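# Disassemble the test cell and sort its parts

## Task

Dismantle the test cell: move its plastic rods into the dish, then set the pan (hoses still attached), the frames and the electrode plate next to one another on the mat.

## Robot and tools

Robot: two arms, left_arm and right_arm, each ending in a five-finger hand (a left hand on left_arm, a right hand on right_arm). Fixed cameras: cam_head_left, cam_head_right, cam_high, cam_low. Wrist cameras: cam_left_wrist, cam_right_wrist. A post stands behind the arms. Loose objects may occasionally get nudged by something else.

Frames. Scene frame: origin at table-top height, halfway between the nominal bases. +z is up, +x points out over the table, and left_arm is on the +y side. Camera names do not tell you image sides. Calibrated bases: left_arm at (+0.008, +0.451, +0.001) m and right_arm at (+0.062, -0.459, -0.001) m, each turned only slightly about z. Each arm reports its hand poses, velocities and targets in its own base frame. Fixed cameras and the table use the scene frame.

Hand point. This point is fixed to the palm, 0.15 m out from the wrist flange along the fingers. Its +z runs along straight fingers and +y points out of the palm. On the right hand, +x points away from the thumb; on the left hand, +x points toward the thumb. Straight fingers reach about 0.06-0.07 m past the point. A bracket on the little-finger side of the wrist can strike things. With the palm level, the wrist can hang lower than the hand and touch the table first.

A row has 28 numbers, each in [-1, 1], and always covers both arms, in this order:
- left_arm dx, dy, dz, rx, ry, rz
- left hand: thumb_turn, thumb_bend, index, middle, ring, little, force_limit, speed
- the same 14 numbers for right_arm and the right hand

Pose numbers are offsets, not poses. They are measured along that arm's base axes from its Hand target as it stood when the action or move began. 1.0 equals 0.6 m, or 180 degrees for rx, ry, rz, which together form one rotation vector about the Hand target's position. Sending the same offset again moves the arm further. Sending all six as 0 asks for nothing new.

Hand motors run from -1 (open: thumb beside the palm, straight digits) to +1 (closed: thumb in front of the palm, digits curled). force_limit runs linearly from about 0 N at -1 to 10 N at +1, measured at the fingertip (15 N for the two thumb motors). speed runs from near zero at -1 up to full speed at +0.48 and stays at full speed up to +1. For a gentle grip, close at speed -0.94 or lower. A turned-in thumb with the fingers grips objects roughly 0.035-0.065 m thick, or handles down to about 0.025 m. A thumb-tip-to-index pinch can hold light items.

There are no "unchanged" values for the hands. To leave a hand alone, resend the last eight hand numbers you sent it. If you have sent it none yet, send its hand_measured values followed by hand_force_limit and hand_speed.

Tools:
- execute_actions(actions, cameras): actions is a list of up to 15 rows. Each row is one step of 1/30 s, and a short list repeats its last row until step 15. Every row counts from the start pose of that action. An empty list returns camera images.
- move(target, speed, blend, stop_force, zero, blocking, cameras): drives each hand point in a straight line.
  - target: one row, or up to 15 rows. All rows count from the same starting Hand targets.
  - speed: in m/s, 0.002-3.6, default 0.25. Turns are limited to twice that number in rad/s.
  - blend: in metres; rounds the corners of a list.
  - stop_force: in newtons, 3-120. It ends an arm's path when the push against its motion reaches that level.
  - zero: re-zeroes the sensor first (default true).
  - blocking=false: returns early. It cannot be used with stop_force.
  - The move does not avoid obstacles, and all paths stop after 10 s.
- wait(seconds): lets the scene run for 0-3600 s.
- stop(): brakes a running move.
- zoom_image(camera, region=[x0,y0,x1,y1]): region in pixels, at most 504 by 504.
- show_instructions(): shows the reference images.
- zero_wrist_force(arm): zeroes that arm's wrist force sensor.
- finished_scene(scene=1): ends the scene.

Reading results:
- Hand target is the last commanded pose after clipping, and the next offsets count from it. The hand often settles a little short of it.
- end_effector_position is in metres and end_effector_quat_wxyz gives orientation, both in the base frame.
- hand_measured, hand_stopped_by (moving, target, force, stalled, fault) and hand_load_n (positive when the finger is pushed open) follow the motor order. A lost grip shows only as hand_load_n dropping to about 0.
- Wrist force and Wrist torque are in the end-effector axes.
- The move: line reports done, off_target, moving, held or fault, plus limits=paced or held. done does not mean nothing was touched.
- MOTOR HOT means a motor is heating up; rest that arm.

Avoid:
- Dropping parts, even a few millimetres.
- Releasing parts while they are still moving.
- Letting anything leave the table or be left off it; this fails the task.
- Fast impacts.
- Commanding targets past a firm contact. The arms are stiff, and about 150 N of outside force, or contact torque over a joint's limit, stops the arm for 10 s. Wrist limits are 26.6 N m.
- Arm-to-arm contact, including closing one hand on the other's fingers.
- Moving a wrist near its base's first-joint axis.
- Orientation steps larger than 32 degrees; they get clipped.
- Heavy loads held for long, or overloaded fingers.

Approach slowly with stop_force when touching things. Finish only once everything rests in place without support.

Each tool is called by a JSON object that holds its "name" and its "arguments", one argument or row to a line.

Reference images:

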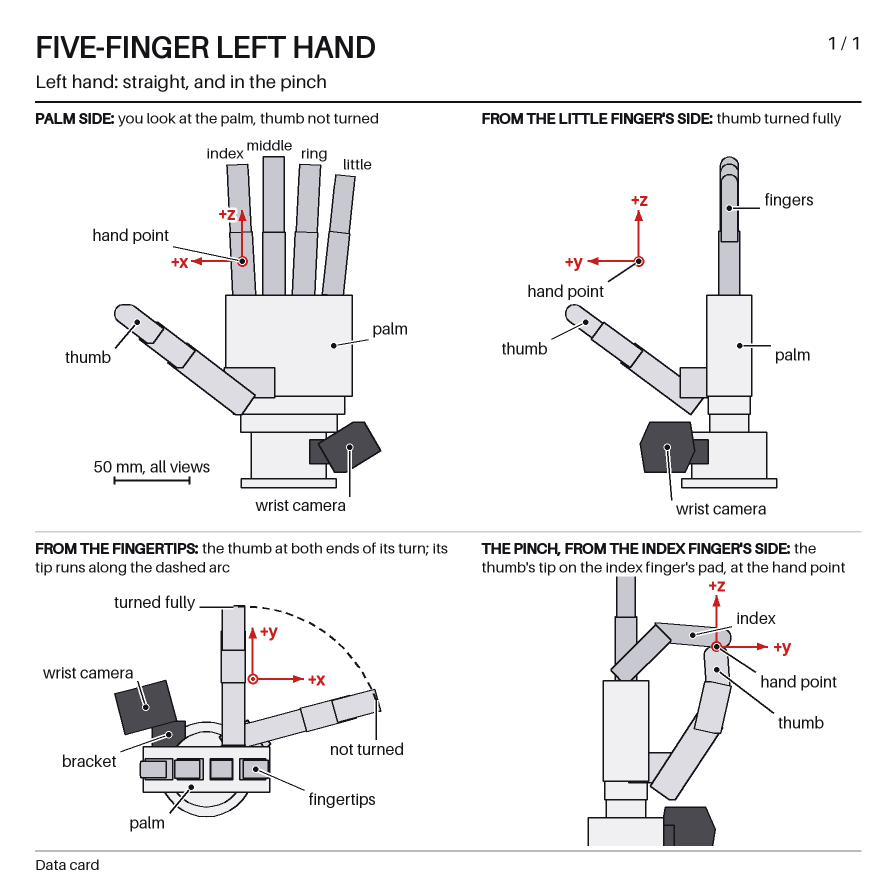

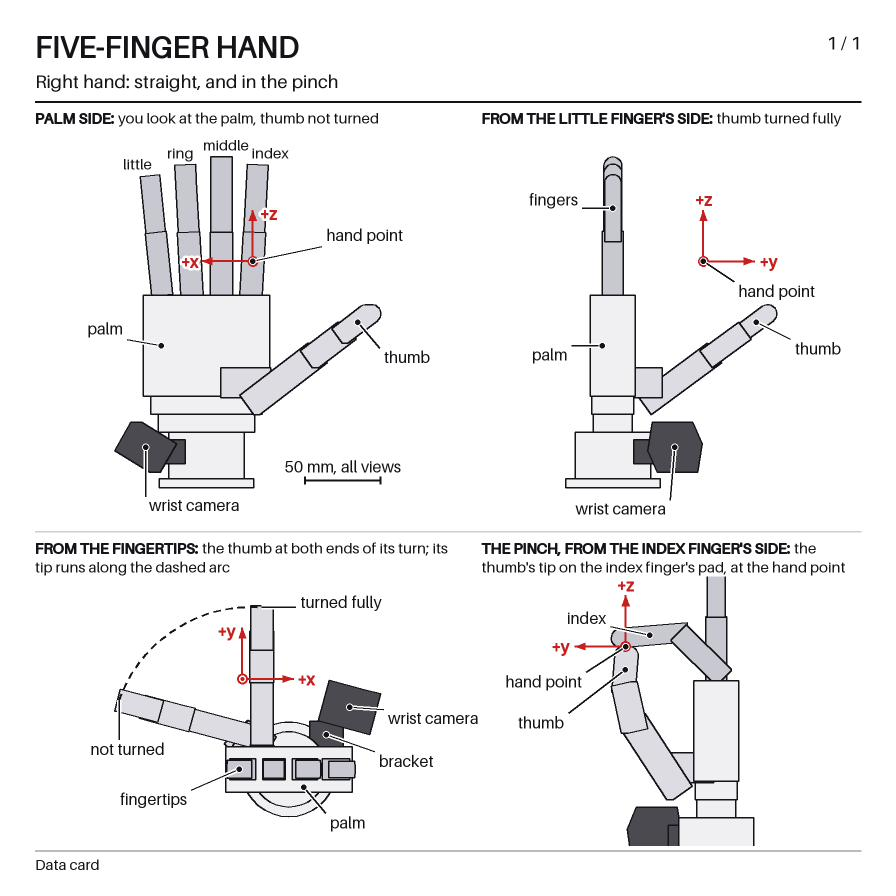

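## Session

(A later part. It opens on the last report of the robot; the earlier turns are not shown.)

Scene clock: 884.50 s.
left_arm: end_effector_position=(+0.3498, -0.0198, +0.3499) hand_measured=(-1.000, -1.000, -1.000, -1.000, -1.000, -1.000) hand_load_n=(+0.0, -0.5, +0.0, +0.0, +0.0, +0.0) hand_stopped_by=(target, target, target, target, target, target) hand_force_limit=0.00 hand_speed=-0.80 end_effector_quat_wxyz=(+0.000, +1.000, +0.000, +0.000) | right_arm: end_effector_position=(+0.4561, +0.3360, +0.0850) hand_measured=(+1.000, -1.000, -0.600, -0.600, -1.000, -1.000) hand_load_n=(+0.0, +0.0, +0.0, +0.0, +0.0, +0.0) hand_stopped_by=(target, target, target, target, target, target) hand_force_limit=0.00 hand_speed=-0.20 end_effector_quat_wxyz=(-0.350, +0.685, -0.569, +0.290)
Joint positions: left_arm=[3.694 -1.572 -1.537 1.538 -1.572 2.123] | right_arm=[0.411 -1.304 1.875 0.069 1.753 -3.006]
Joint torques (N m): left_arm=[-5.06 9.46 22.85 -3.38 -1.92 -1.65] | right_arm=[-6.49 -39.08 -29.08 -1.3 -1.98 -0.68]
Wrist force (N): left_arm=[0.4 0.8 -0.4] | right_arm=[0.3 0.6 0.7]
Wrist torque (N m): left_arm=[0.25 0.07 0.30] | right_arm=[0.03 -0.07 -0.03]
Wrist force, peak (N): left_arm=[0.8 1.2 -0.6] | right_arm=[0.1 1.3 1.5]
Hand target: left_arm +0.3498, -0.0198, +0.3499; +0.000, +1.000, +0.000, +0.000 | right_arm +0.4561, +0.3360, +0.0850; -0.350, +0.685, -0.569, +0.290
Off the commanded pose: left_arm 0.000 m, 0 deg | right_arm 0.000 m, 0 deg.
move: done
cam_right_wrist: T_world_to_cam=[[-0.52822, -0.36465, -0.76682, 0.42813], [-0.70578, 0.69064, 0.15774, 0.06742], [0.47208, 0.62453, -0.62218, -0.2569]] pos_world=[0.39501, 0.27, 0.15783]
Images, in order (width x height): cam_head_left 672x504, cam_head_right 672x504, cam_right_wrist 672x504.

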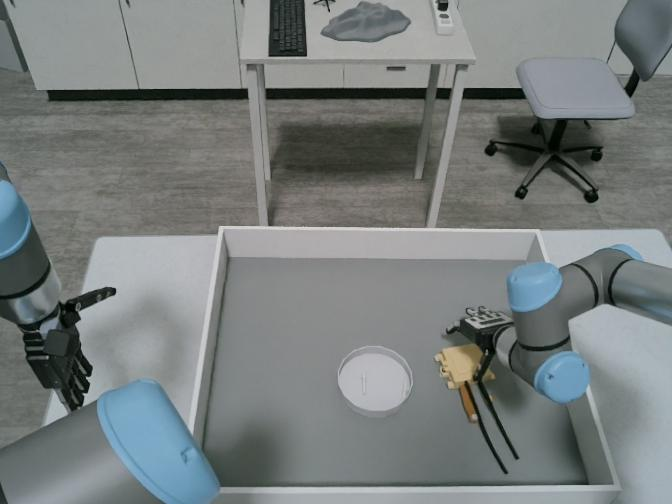

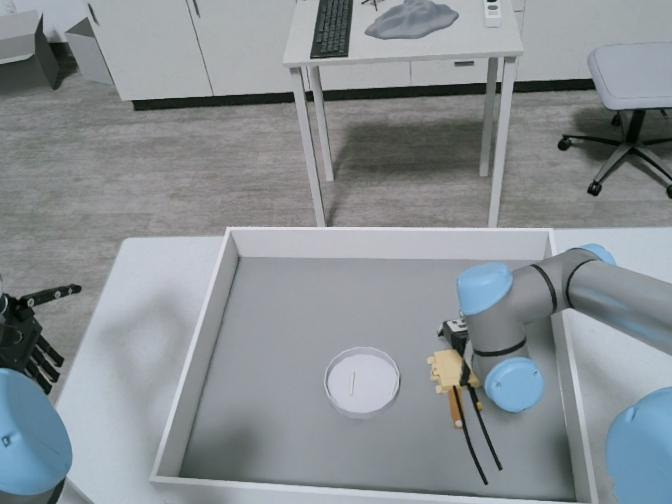

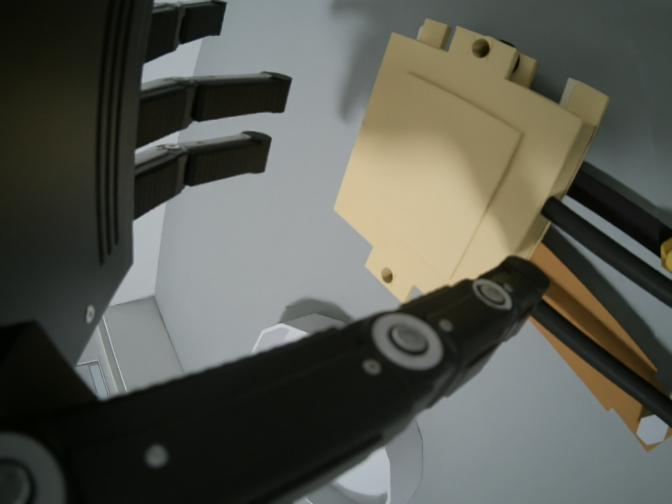

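{"name": "execute_actions", "arguments": {
  "actions": [],
  "cameras": ["cam_head_left","cam_head_right","cam_right_wrist"]
}}

{"name": "zoom_image", "arguments": {
  "camera": "cam_head_left",
  "region": [420, 300, 540, 420]
}}

{"name": "zoom_image", "arguments": {
  "camera": "cam_head_right",
  "region": [410, 310, 530, 430]
}}

Scene clock: 924.03 s.
left_arm: end_effector_position=(+0.3498, -0.0198, +0.3499) hand_measured=(-1.000, -1.000, -1.000, -1.000, -1.000, -1.000) hand_load_n=(+0.0, +0.0, +0.0, +0.0, +0.0, +0.0) hand_stopped_by=(target, target, target, target, target, target) hand_force_limit=0.00 hand_speed=-0.80 end_effector_quat_wxyz=(+0.000, +1.000, +0.000, +0.000) | right_arm: end_effector_position=(+0.4561, +0.3360, +0.0850) hand_measured=(+1.000, -1.000, -0.600, -0.600, -1.000, -1.000) hand_load_n=(+0.0, +0.0, +0.0, +0.0, +0.0, +0.0) hand_stopped_by=(target, target, target, target, target, target) hand_force_limit=0.00 hand_speed=-0.20 end_effector_quat_wxyz=(-0.350, +0.685, -0.569, +0.290)
Joint positions: left_arm=[3.694 -1.572 -1.537 1.538 -1.572 2.123] | right_arm=[0.411 -1.304 1.875 0.069 1.753 -3.006]
Joint velocities: within noise
Joint torques (N m): left_arm=[-3.59 10.36 23.04 -3.51 -1.75 -1.54] | right_arm=[-7.33 -42.08 -29.31 -1.09 -1.27 1.43]
Wrist force (N): left_arm=[0.6 0.8 -0.5] | right_arm=[0.3 0.1 1.2]
Wrist torque (N m): left_arm=[0.25 0.04 0.30] | right_arm=[-0.08 -0.08 -0.05]
Wrist force, peak (N): left_arm=[0.7 1.1 -0.7] | right_arm=[0.6 0.5 1.1]
Hand target: left_arm +0.3498, -0.0198, +0.3499; +0.000, +1.000, +0.000, +0.000 | right_arm +0.4561, +0.3360, +0.0850; -0.350, +0.685, -0.569, +0.290
Off the commanded pose: left_arm 0.000 m, 0 deg | right_arm 0.000 m, 0 deg.
camera_calibration:
cam_right_wrist: T_world_to_cam=[[-0.52825, -0.36462, -0.76681, 0.42813], [-0.70576, 0.69066, 0.15778, 0.0674], [0.47208, 0.62453, -0.62218, -0.2569]] pos_world=[0.39501, 0.27, 0.15783]
Images, in order (width x height): cam_head_left 672x504, cam_head_right 672x504, cam_right_wrist 672x504.

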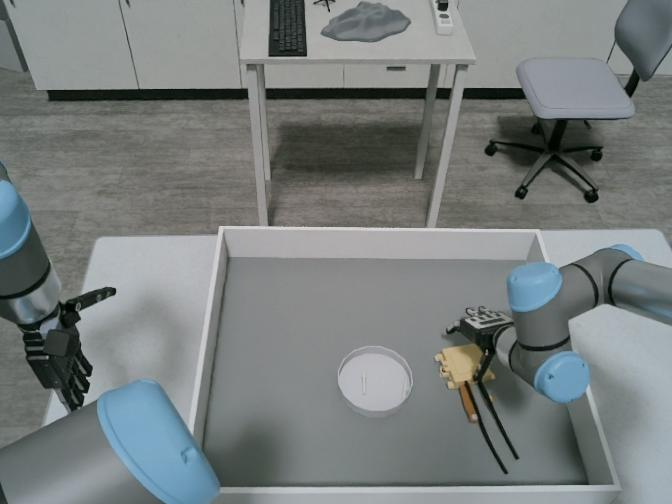

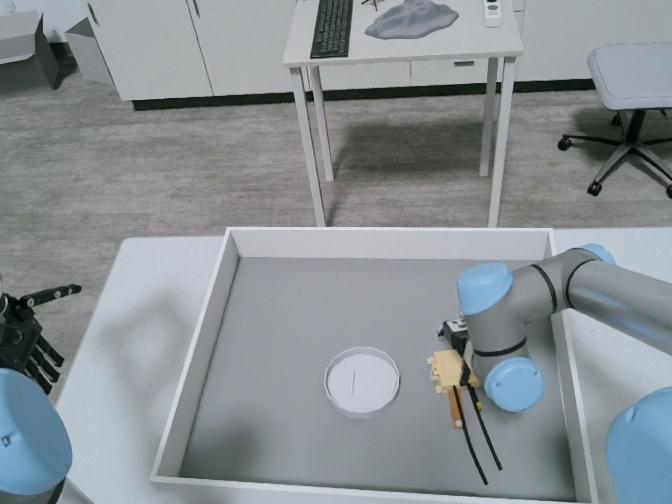

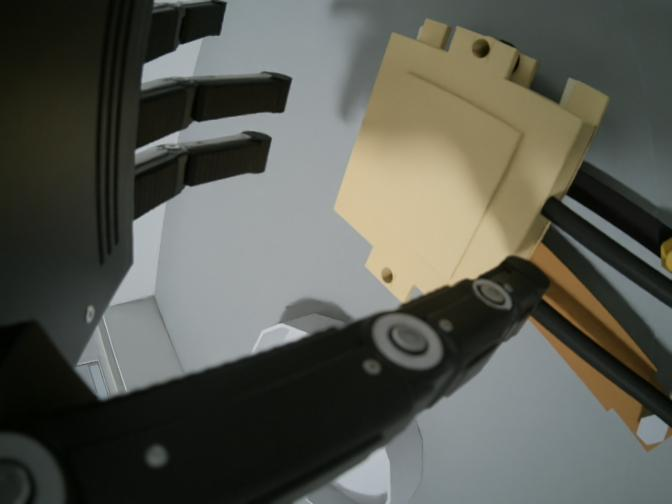

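Scaled by 4.200 from the camera's image (finer frame: 960x720).

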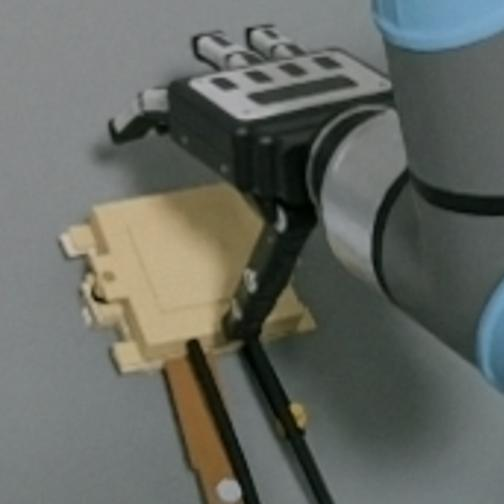

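Scaled by 4.200 from the camera's image (finer frame: 960x720).

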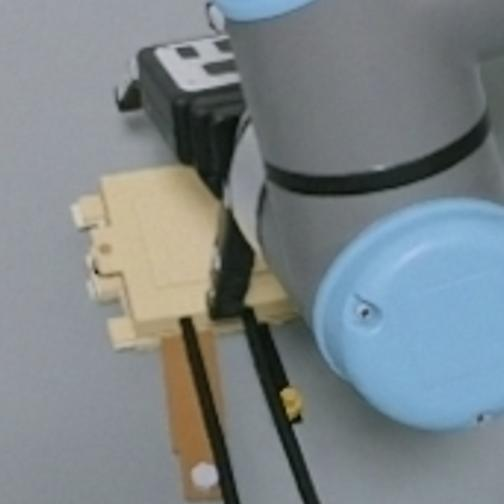

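{"name": "move", "arguments": {
  "target": [0,0,0,0,0,0,-1,-1,-1,-1,-1,-1,0,-0.8, 0,0,-0.03,0,0,0,1,-1,-0.6,-0.6,-1,-1,0,-0.2],
  "speed": 0.04,
  "stop_force": 4,
  "cameras": ["cam_head_left","cam_head_right","cam_right_wrist"]
}}

{"name": "zoom_image", "arguments": {
  "camera": "cam_head_left",
  "region": [420, 300, 540, 420]
}}

{"name": "zoom_image", "arguments": {
  "camera": "cam_head_right",
  "region": [410, 310, 530, 430]
}}

Scene clock: 981.17 s.
left_arm: end_effector_position=(+0.3498, -0.0198, +0.3499) hand_measured=(-1.000, -1.000, -1.000, -1.000, -1.000, -1.000) hand_load_n=(+0.0, +0.0, +0.0, +0.0, +0.0, +0.0) hand_stopped_by=(target, target, target, target, target, target) hand_force_limit=0.00 hand_speed=-0.80 end_effector_quat_wxyz=(+0.000, +1.000, +0.000, +0.000) | right_arm: end_effector_position=(+0.4561, +0.3360, +0.0670) hand_measured=(+1.000, -1.000, -0.600, -0.600, -1.000, -1.000) hand_load_n=(+0.0, +0.0, +0.0, +0.0, -0.5, +0.0) hand_stopped_by=(target, target, target, target, target, target) hand_force_limit=0.00 hand_speed=-0.20 end_effector_quat_wxyz=(-0.350, +0.685, -0.569, +0.290)
Joint positions: left_arm=[3.694 -1.572 -1.537 1.538 -1.572 2.123] | right_arm=[0.411 -1.279 1.897 0.022 1.753 -3.006]
Joint torques (N m): left_arm=[-4.2 11.15 21.68 -3.32 -1.82 -1.71] | right_arm=[-6.26 -43.14 -28.63 -0.9 -0.31 1.1]
Wrist force (N): left_arm=[0.6 0.9 -0.6] | right_arm=[0.4 0.2 1.2]
Wrist torque (N m): left_arm=[0.27 0.03 0.31] | right_arm=[-0.07 -0.09 -0.04]
Wrist force, peak (N): left_arm=[0.9 1.1 -0.6] | right_arm=[0.1 0.5 1.3]
Hand target: left_arm +0.3498, -0.0198, +0.3499; +0.000, +1.000, +0.000, +0.000 | right_arm +0.4561, +0.3360, +0.0670; -0.350, +0.685, -0.569, +0.290
Off the commanded pose: left_arm 0.000 m, 0 deg | right_arm 0.000 m, 0 deg.
move: done
cam_right_wrist: T_world_to_cam=[[-0.52831, -0.36469, -0.76674, 0.41436], [-0.70571, 0.69072, 0.15773, 0.07021], [0.47208, 0.62443, -0.62228, -0.26806]] pos_world=[0.39501, 0.27, 0.13983]

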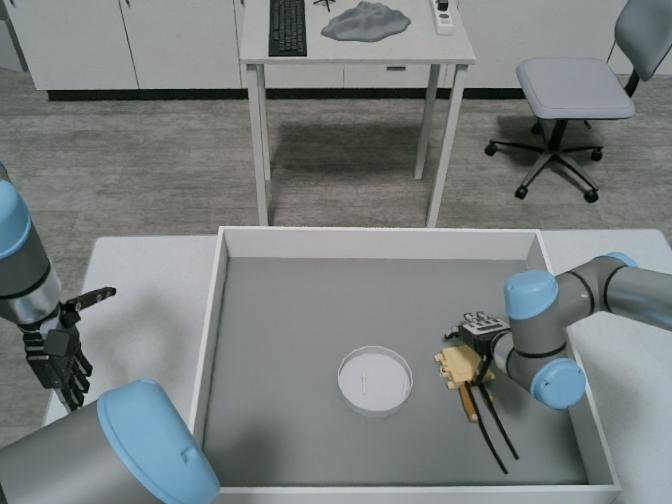

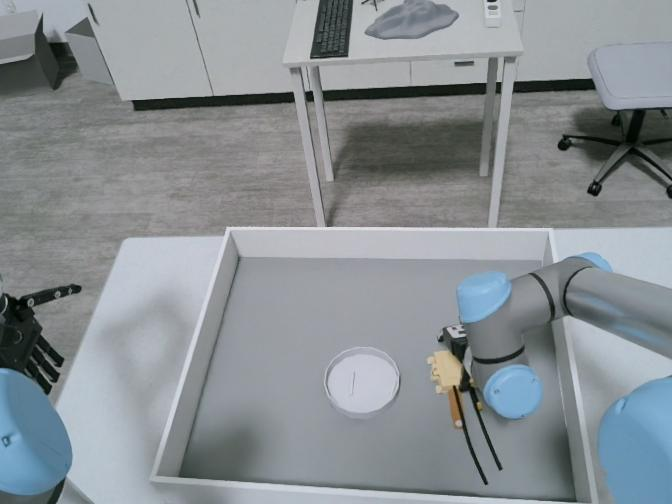

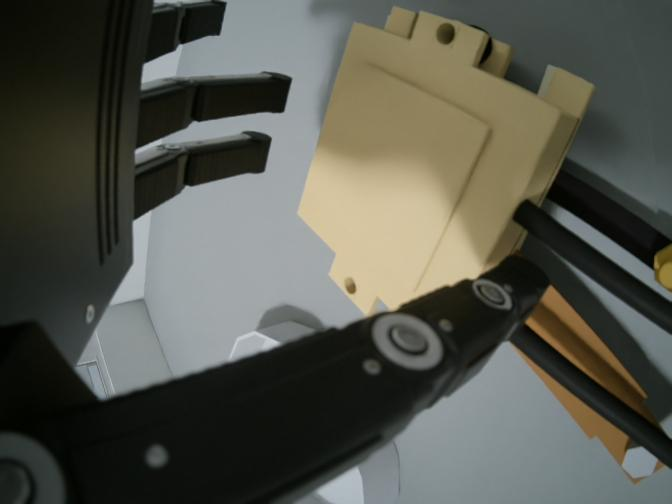

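Scaled by 4.200 from the camera's image (finer frame: 960x720).

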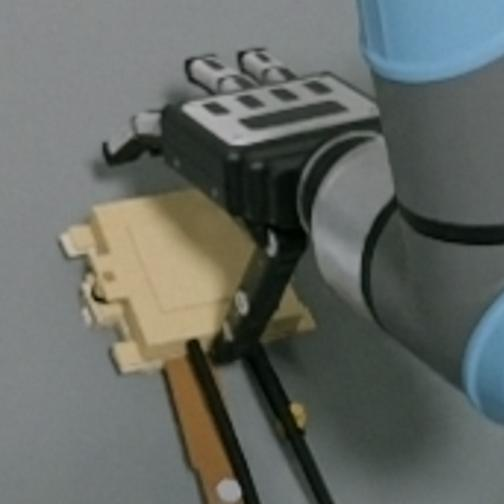

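Scaled by 4.200 from the camera's image (finer frame: 960x720).

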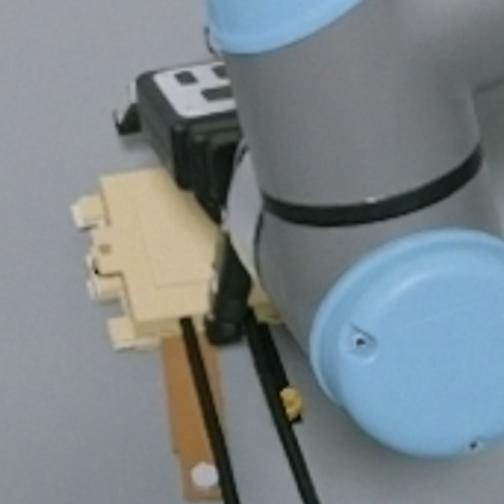

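{"name": "move", "arguments": {
  "target": [0,0,0,0,0,0,-1,-1,-1,-1,-1,-1,0,-0.8, 0,0,-0.0217,0,0,0,1,-1,-0.6,-0.6,-1,-1,0,-0.2],
  "speed": 0.03,
  "stop_force": 3,
  "cameras": ["cam_head_left","cam_head_right","cam_right_wrist"]
}}

{"name": "zoom_image", "arguments": {
  "camera": "cam_head_left",
  "region": [420, 300, 540, 420]
}}

{"name": "zoom_image", "arguments": {
  "camera": "cam_head_right",
  "region": [410, 310, 530, 430]
}}

Scene clock: 1009.03 s.
left_arm: end_effector_position=(+0.3498, -0.0198, +0.3499) hand_measured=(-1.000, -1.000, -1.000, -1.000, -1.000, -1.000) hand_load_n=(+0.0, +0.0, +0.0, +0.0, +0.0, +0.0) hand_stopped_by=(target, target, target, target, target, target) hand_force_limit=0.00 hand_speed=-0.80 end_effector_quat_wxyz=(+0.000, +1.000, +0.000, +0.000) | right_arm: end_effector_position=(+0.4561, +0.3360, +0.0540) hand_measured=(+1.000, -1.000, -0.600, -0.600, -1.000, -1.000) hand_load_n=(+0.0, +0.0, +0.0, -0.5, +0.0, +0.0) hand_stopped_by=(target, target, target, target, target, target) hand_force_limit=0.00 hand_speed=-0.20 end_effector_quat_wxyz=(-0.350, +0.685, -0.569, +0.290)
Joint positions: left_arm=[3.694 -1.572 -1.537 1.538 -1.572 2.123] | right_arm=[0.411 -1.26 1.911 -0.011 1.753 -3.006]
Joint torques (N m): left_arm=[-4.78 11 21.39 -3.46 -1.73 -1.61] | right_arm=[-5.52 -42.69 -28.08 0.98 0.8 -0.41]
Wrist force (N): left_arm=[0.9 0.8 -0.4] | right_arm=[0.4 0.3 1.0]
Wrist torque (N m): left_arm=[0.24 -0.01 0.33] | right_arm=[-0.04 -0.08 -0.05]
Wrist force, peak (N): left_arm=[0.9 1.0 -0.6] | right_arm=[0.1 0.6 1.3]
Hand target: left_arm +0.3498, -0.0198, +0.3499; +0.000, +1.000, +0.000, +0.000 | right_arm +0.4561, +0.3360, +0.0540; -0.350, +0.685, -0.569, +0.290
Off the commanded pose: left_arm 0.000 m, 0 deg | right_arm 0.000 m, 0 deg.
move: done
cam_right_wrist: T_world_to_cam=[[-0.52825, -0.36462, -0.76681, 0.40436], [-0.70576, 0.69066, 0.15778, 0.07229], [0.47208, 0.62453, -0.62218, -0.27619]] pos_world=[0.39501, 0.27, 0.12683]

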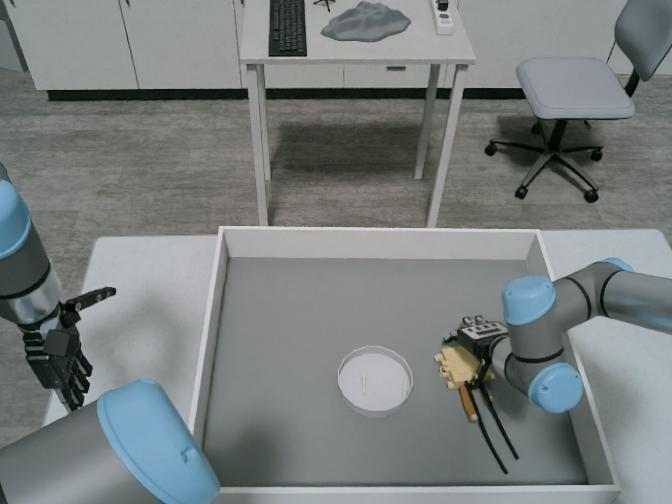

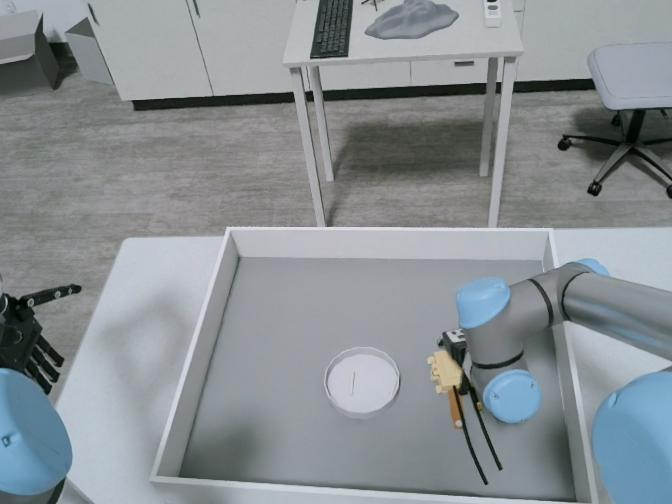

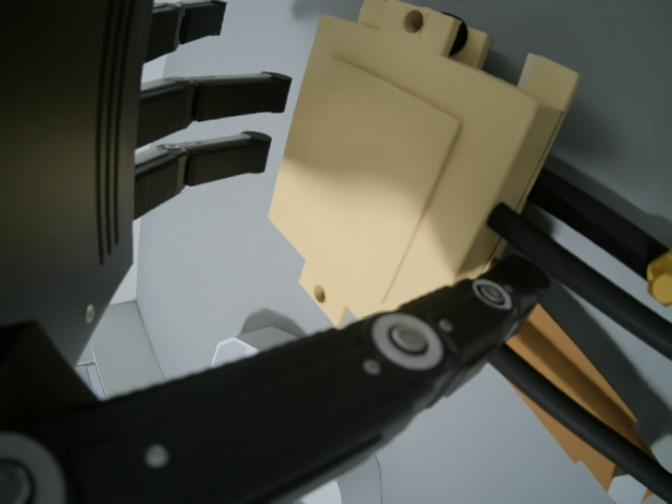

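Scaled by 4.200 from the camera's image (finer frame: 960x720).

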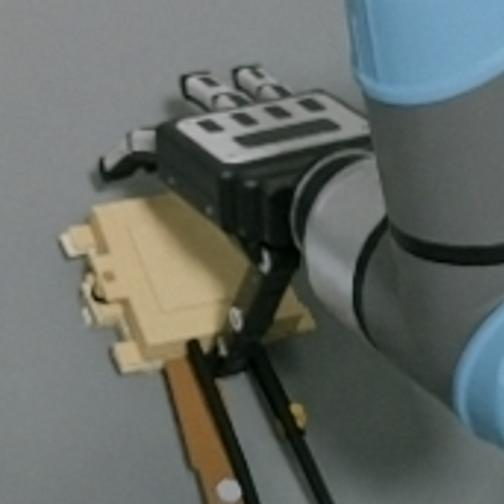

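Scaled by 4.200 from the camera's image (finer frame: 960x720).

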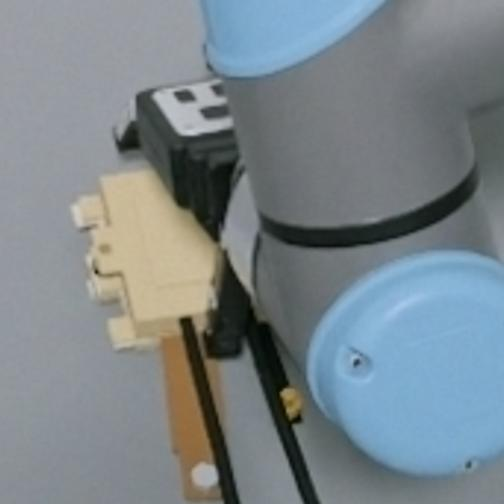

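{"name": "move", "arguments": {
  "target": [0,0,0,0,0,0,-1,-1,-1,-1,-1,-1,0,-0.8, 0.0197,0.0037,0,0,0,0,1,-1,-0.6,-0.6,-1,-1,0,-0.2],
  "speed": 0.01,
  "stop_force": 3,
  "cameras": ["cam_head_left","cam_head_right","cam_right_wrist"]
}}

{"name": "zoom_image", "arguments": {
  "camera": "cam_head_left",
  "region": [420, 300, 540, 420]
}}

Scene clock: 1017.50 s.
left_arm: end_effector_position=(+0.3498, -0.0198, +0.3499) hand_measured=(-1.000, -1.000, -1.000, -1.000, -1.000, -1.000) hand_load_n=(+0.0, +0.0, +0.0, +0.0, +0.0, +0.0) hand_stopped_by=(target, target, target, target, target, target) hand_force_limit=0.00 hand_speed=-0.80 end_effector_quat_wxyz=(+0.000, +1.000, +0.000, +0.000) | right_arm: end_effector_position=(+0.4679, +0.3382, +0.0540) hand_measured=(+1.000, -1.000, -0.600, -0.600, -1.000, -1.000) hand_load_n=(+0.0, +0.0, +0.0, +0.0, -0.5, +0.0) hand_stopped_by=(target, target, target, target, target, target) hand_force_limit=0.00 hand_speed=-0.20 end_effector_quat_wxyz=(-0.350, +0.685, -0.569, +0.290)
Joint positions: left_arm=[3.694 -1.572 -1.537 1.538 -1.572 2.123] | right_arm=[0.404 -1.239 1.881 -0.003 1.748 -3.011]
Joint torques (N m): left_arm=[-4.22 10.21 21.57 -3.53 -1.84 -1.7] | right_arm=[6.14 -43.98 -4.86 -1.31 0.78 1.06]
Wrist force (N): left_arm=[0.6 0.8 -0.5] | right_arm=[0.2 0.2 1.0]
Wrist torque (N m): left_arm=[0.24 0.03 0.31] | right_arm=[-0.04 -0.07 -0.03]
Wrist force, peak (N): left_arm=[1.0 1.0 -0.4] | right_arm=[0.1 0.2 1.3]
Hand target: left_arm +0.3498, -0.0198, +0.3499; +0.000, +1.000, +0.000, +0.000 | right_arm +0.4679, +0.3382, +0.0540; -0.350, +0.685, -0.569, +0.290
Off the commanded pose: left_arm 0.000 m, 0 deg | right_arm 0.000 m, 0 deg.
move: done
cam_right_wrist: T_world_to_cam=[[-0.52822, -0.36465, -0.76682, 0.41139], [-0.70578, 0.69064, 0.15774, 0.07912], [0.47208, 0.62453, -0.62218, -0.28313]] pos_world=[0.40681, 0.2722, 0.12683]

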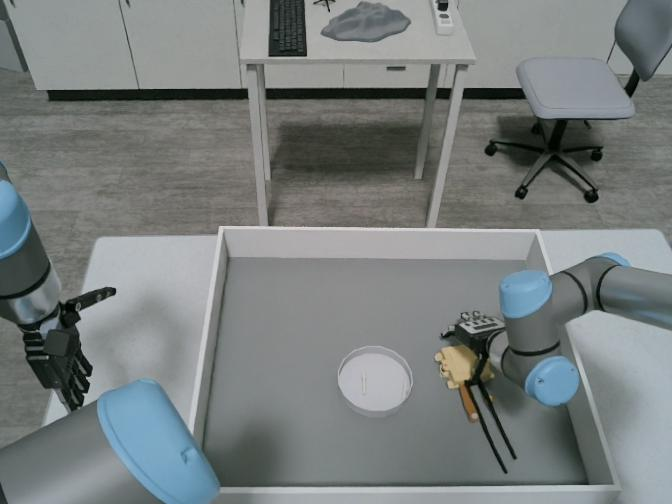

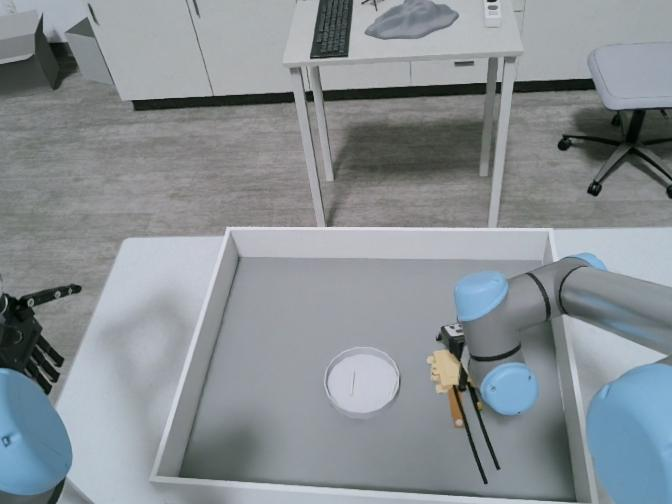

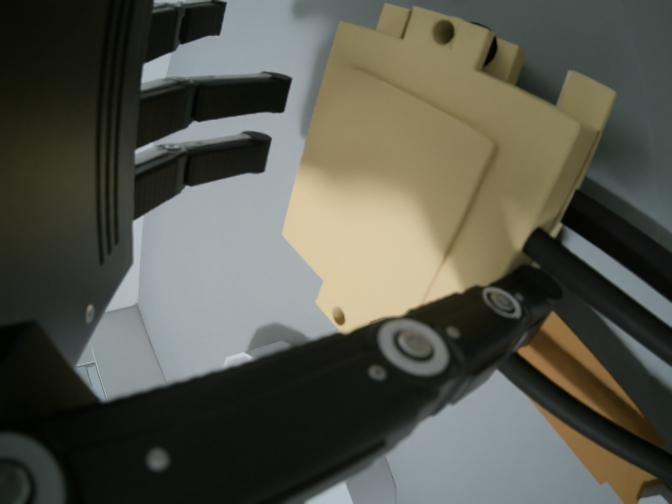

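Scaled by 4.200 from the camera's image (finer frame: 960x720).

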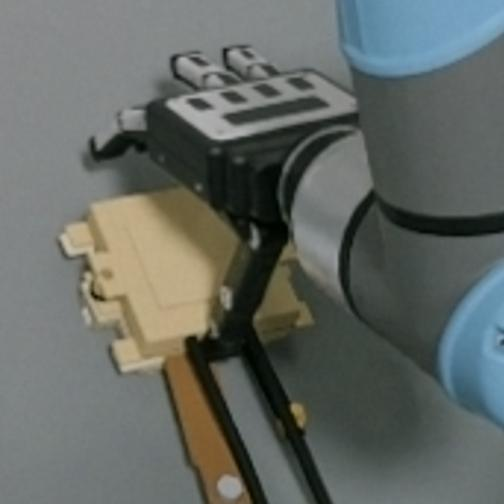

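{"name": "zoom_image", "arguments": {
  "camera": "cam_head_left",
  "region": [430, 330, 510, 400]
}}

{"name": "zoom_image", "arguments": {
  "camera": "cam_right_wrist",
  "region": [250, 0, 672, 420]
}}

Scaled by 6.300 from the camera's image (finer frame: 960x720).

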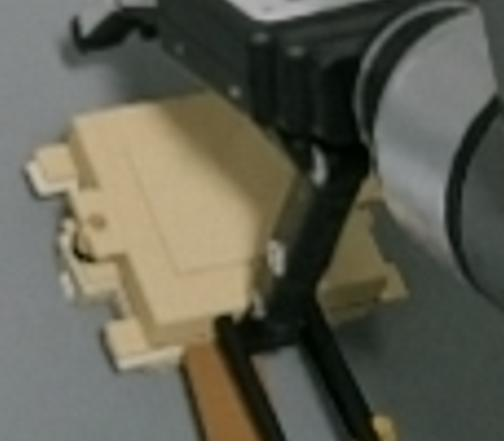

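Scaled by 1.194 from the camera's image (finer frame: 960x720).

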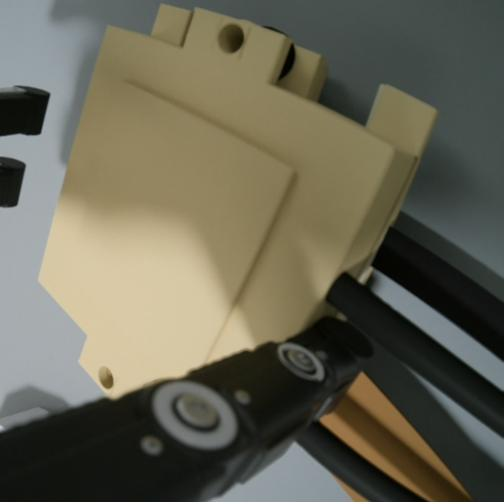

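{"name": "execute_actions", "arguments": {
  "actions": [
    [[0,0,0,0,0,0,-1,-1,-1,-1,-1,-1,0,-0.8, 0,0,0,0,0,0,1,-1,0.0,0.0,-1,-1,-0.6,-0.94]]
  ]
}}

{"name": "wait", "arguments": {
  "seconds": 4,
  "cameras": ["cam_head_left","cam_head_right","cam_right_wrist"]
}}

{"name": "zoom_image", "arguments": {
  "camera": "cam_head_left",
  "region": [430, 330, 510, 400]
}}

Scene clock: 1040.73 s.
left_arm: end_effector_position=(+0.3498, -0.0198, +0.3499) hand_measured=(-1.000, -1.000, -1.000, -1.000, -1.000, -1.000) hand_load_n=(+0.0, +0.0, +0.0, +0.0, +0.0, +0.0) hand_stopped_by=(target, target, target, target, target, target) hand_force_limit=0.00 hand_speed=-0.80 end_effector_quat_wxyz=(+0.000, +1.000, +0.000, +0.000) | right_arm: end_effector_position=(+0.4679, +0.3382, +0.0540) hand_measured=(+1.000, -1.000, -0.224, -0.228, -1.000, -1.000) hand_load_n=(+0.0, +0.5, +2.5, +2.0, +0.0, +0.0) hand_stopped_by=(target, target, force, force, target, target) hand_force_limit=-0.60 hand_speed=-0.94 end_effector_quat_wxyz=(-0.350, +0.685, -0.569, +0.290)
Joint positions: left_arm=[3.694 -1.572 -1.537 1.538 -1.572 2.123] | right_arm=[0.404 -1.239 1.881 -0.003 1.748 -3.01]
Joint torques (N m): left_arm=[-4.1 10.28 21.14 -3.39 -1.71 -1.61] | right_arm=[6.28 -44.37 -5.53 -1.11 1.39 1.5]
Wrist force (N): left_arm=[0.6 0.9 -0.4] | right_arm=[0.1 0.7 1.3]
Wrist torque (N m): left_arm=[0.26 0.04 0.31] | right_arm=[-0.02 -0.07 -0.02]
Wrist force, peak (N): left_arm=[0.8 1.0 -0.6] | right_arm=[0.2 0.7 1.5]
Hand target: left_arm +0.3498, -0.0198, +0.3499; +0.000, +1.000, +0.000, +0.000 | right_arm +0.4679, +0.3382, +0.0540; -0.350, +0.685, -0.569, +0.290
Off the commanded pose: left_arm 0.000 m, 0 deg | right_arm 0.000 m, 0 deg.

Scene clock: 1044.73 s.
left_arm: end_effector_position=(+0.3498, -0.0198, +0.3499) hand_measured=(-1.000, -1.000, -1.000, -1.000, -1.000, -1.000) hand_load_n=(+0.0, +0.0, +0.0, +0.0, +0.0, +0.0) hand_stopped_by=(target, target, target, target, target, target) hand_force_limit=0.00 hand_speed=-0.80 end_effector_quat_wxyz=(+0.000, +1.000, +0.000, +0.000) | right_arm: end_effector_position=(+0.4679, +0.3382, +0.0540) hand_measured=(+1.000, -1.000, -0.224, -0.228, -1.000, -1.000) hand_load_n=(+0.0, +0.5, +2.5, +2.0, +0.0, +0.0) hand_stopped_by=(target, target, force, force, target, target) hand_force_limit=-0.60 hand_speed=-0.94 end_effector_quat_wxyz=(-0.350, +0.685, -0.569, +0.290)
Joint positions: left_arm=[3.694 -1.572 -1.537 1.538 -1.572 2.123] | right_arm=[0.404 -1.239 1.881 -0.003 1.748 -3.01]
Joint torques (N m): left_arm=[-4.01 9.52 21.17 -3.41 -1.79 -1.64] | right_arm=[5.83 -43.58 -6.19 -0.35 1.56 1.35]
Wrist force (N): left_arm=[0.5 0.9 -0.5] | right_arm=[0.4 0.5 1.5]
Wrist torque (N m): left_arm=[0.26 0.05 0.30] | right_arm=[-0.05 -0.11 -0.01]
Wrist force, peak (N): left_arm=[1.2 0.9 -0.5] | right_arm=[0.4 0.7 1.7]
Hand target: left_arm +0.3498, -0.0198, +0.3499; +0.000, +1.000, +0.000, +0.000 | right_arm +0.4679, +0.3382, +0.0540; -0.350, +0.685, -0.569, +0.290
Off the commanded pose: left_arm 0.000 m, 0 deg | right_arm 0.000 m, 0 deg.
wait: 4.00 s; at rest by 0.17 s
cam_right_wrist: T_world_to_cam=[[-0.52825, -0.36462, -0.76681, 0.4114], [-0.70576, 0.69066, 0.15778, 0.0791], [0.47208, 0.62453, -0.62218, -0.28313]] pos_world=[0.40681, 0.2722, 0.12683]

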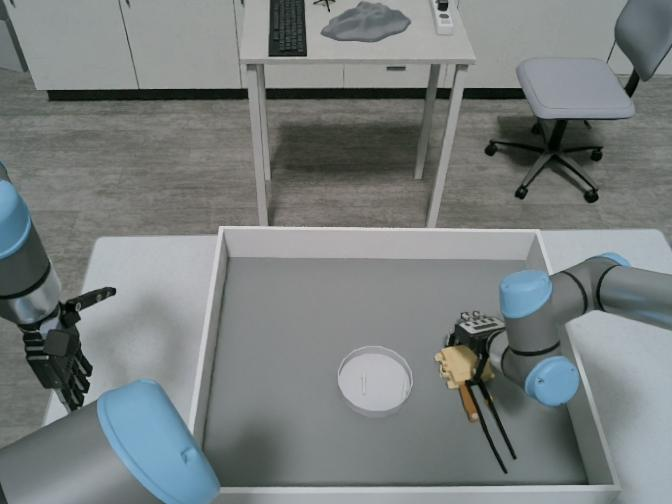

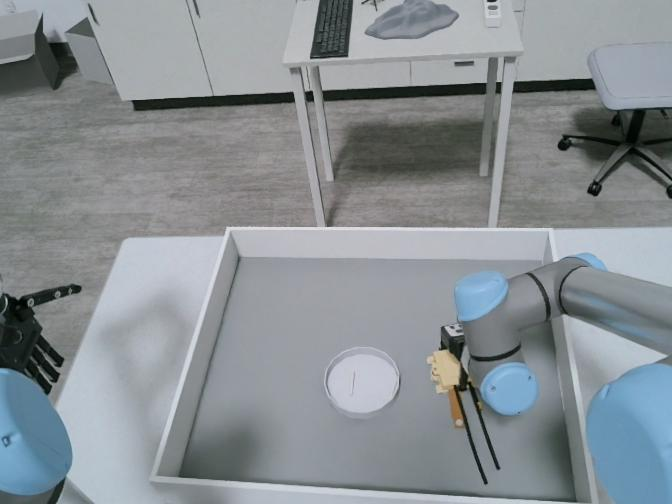

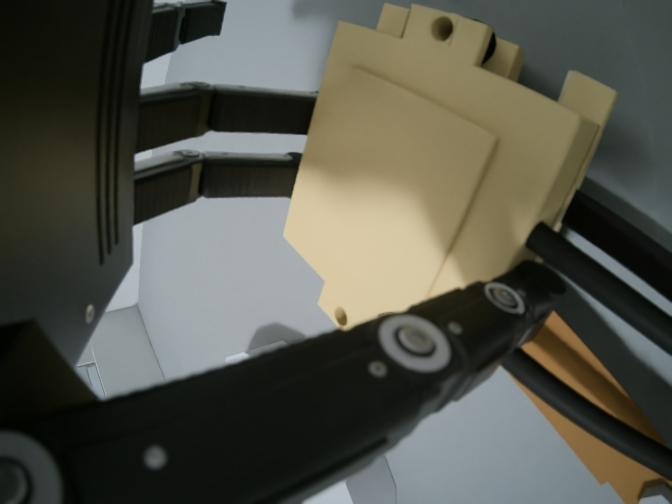

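Scaled by 6.300 from the camera's image (finer frame: 960x720).

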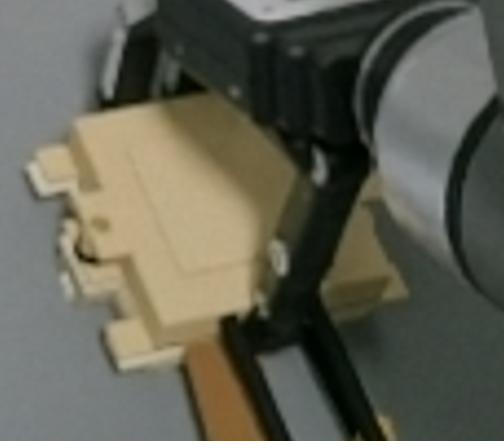

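{"name": "execute_actions", "arguments": {
  "actions": [
    [[0,0,0,0,0,0,-1,-1,-1,-1,-1,-1,0,-0.8, 0,0,0,0,0,0,1,-1,0.05,0.05,-1,-1,-0.3,-0.94]]
  ]
}}

{"name": "move", "arguments": {
  "target": [0,0,0,0,0,0,-1,-1,-1,-1,-1,-1,0,-0.8, 0,0,0.0167,0,0,0,1,-1,0.05,0.05,-1,-1,-0.3,-0.94],
  "speed": 0.02,
  "cameras": ["cam_head_left","cam_head_right","cam_right_wrist"]
}}

{"name": "zoom_image", "arguments": {
  "camera": "cam_head_left",
  "region": [430, 330, 510, 400]
}}

Scene clock: 1053.30 s.
left_arm: end_effector_position=(+0.3498, -0.0198, +0.3499) hand_measured=(-1.000, -1.000, -1.000, -1.000, -1.000, -1.000) hand_load_n=(+0.5, +0.0, +0.0, +0.0, +0.0, +0.0) hand_stopped_by=(target, target, target, target, target, target) hand_force_limit=0.00 hand_speed=-0.80 end_effector_quat_wxyz=(+0.000, +1.000, +0.000, +0.000) | right_arm: end_effector_position=(+0.4679, +0.3382, +0.0540) hand_measured=(+1.000, -1.000, -0.218, -0.220, -1.000, -1.000) hand_load_n=(+0.0, +1.0, +3.5, +4.0, +0.0, +0.0) hand_stopped_by=(target, target, force, force, target, target) hand_force_limit=-0.30 hand_speed=-0.94 end_effector_quat_wxyz=(-0.350, +0.685, -0.569, +0.290)
Joint positions: left_arm=[3.694 -1.572 -1.537 1.538 -1.572 2.123] | right_arm=[0.404 -1.239 1.881 -0.003 1.748 -3.01]
Joint torques (N m): left_arm=[-3.88 10.4 20 -3.44 -1.81 -1.58] | right_arm=[5.86 -43.19 -6.47 0.41 1.48 1.36]
Wrist force (N): left_arm=[0.7 0.7 -0.7] | right_arm=[0.1 0.8 0.6]
Wrist torque (N m): left_arm=[0.24 0.02 0.32] | right_arm=[0.03 -0.04 -0.02]
Wrist force, peak (N): left_arm=[1.2 0.8 -0.4] | right_arm=[0.3 0.6 1.8]
Hand target: left_arm +0.3498, -0.0198, +0.3499; +0.000, +1.000, +0.000, +0.000 | right_arm +0.4679, +0.3382, +0.0540; -0.350, +0.685, -0.569, +0.290
Off the commanded pose: left_arm 0.000 m, 0 deg | right_arm 0.000 m, 0 deg.

Scene clock: 1054.07 s.
left_arm: end_effector_position=(+0.3498, -0.0198, +0.3499) hand_measured=(-1.000, -1.000, -1.000, -1.000, -1.000, -1.000) hand_load_n=(+0.0, +0.0, +0.0, +0.0, +0.0, +0.0) hand_stopped_by=(target, target, target, target, target, target) hand_force_limit=0.00 hand_speed=-0.80 end_effector_quat_wxyz=(+0.000, +1.000, +0.000, +0.000) | right_arm: end_effector_position=(+0.4680, +0.3382, +0.0642) hand_measured=(+1.000, -1.000, -0.218, -0.220, -1.000, -1.000) hand_load_n=(+0.0, +0.5, +3.5, +4.0, +0.0, +0.0) hand_stopped_by=(target, target, force, force, target, target) hand_force_limit=-0.30 hand_speed=-0.94 end_effector_quat_wxyz=(-0.350, +0.685, -0.569, +0.290) end_effector_velocity=(+0.001, +0.000, +0.000) end_effector_angular_velocity=(+0.000, -0.003, +0.001)
Joint positions: left_arm=[3.694 -1.572 -1.537 1.538 -1.572 2.123] | right_arm=[0.404 -1.254 1.869 0.023 1.748 -3.01]
Joint velocities: left_arm=[within noise] | right_arm=[0 0.001 0 -0.005 0 -0.002]
Joint torques (N m): left_arm=[-4.42 10.16 19.34 -3.37 -1.72 -1.73] | right_arm=[5.42 -24.23 -14.92 -1.38 1.38 1.29]
Wrist force (N): left_arm=[0.6 0.8 -0.2] | right_arm=[0.5 0.7 0.9]
Wrist torque (N m): left_arm=[0.22 0.05 0.31] | right_arm=[-0.01 -0.11 -0.01]
Wrist force, peak (N): left_arm=[0.8 1.1 -0.6] | right_arm=[0.4 1.0 1.7]
Hand target: left_arm +0.3498, -0.0198, +0.3499; +0.000, +1.000, +0.000, +0.000 | right_arm +0.4679, +0.3382, +0.0640; -0.350, +0.685, -0.569, +0.290
Off the commanded pose: left_arm 0.000 m, 0 deg | right_arm 0.000 m, 0 deg.
move: done
cam_right_wrist: T_world_to_cam=[[-0.5281, -0.36463, -0.76691, 0.41921], [-0.7058, 0.69065, 0.15765, 0.07746], [0.47219, 0.62454, -0.62209, -0.27691]] pos_world=[0.40681, 0.2723, 0.13703]

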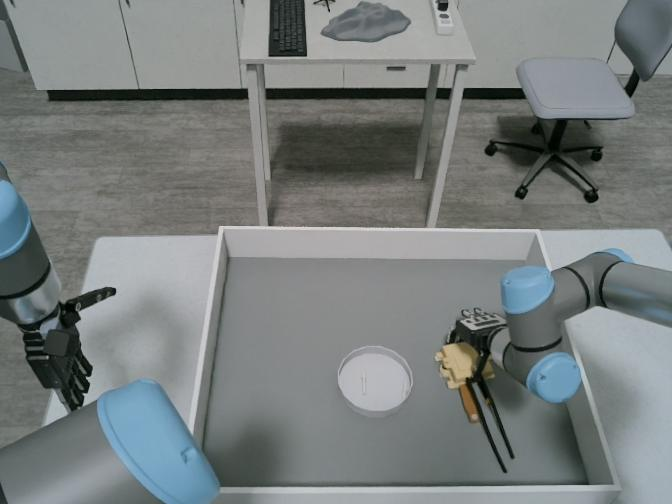

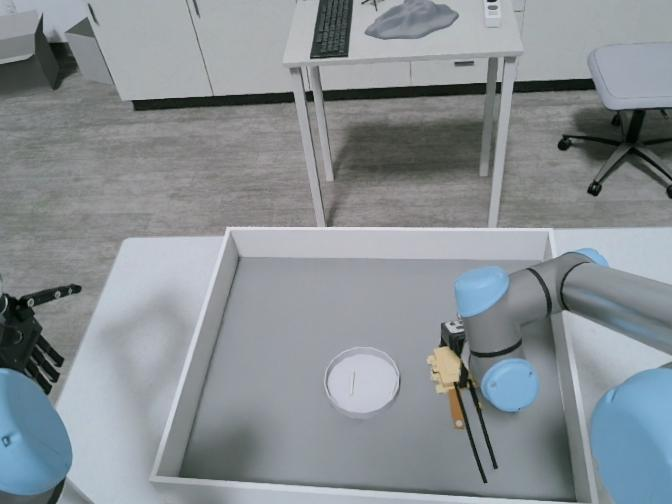

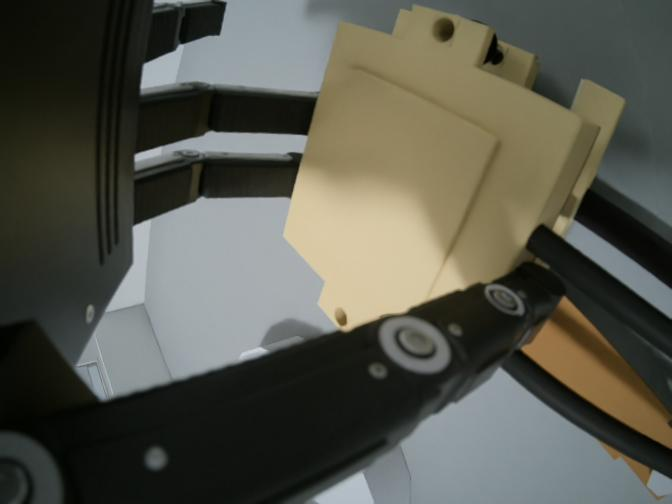

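Scaled by 6.300 from the camera's image (finer frame: 960x720).

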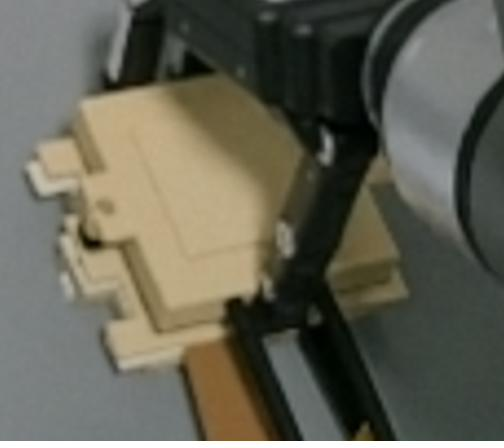

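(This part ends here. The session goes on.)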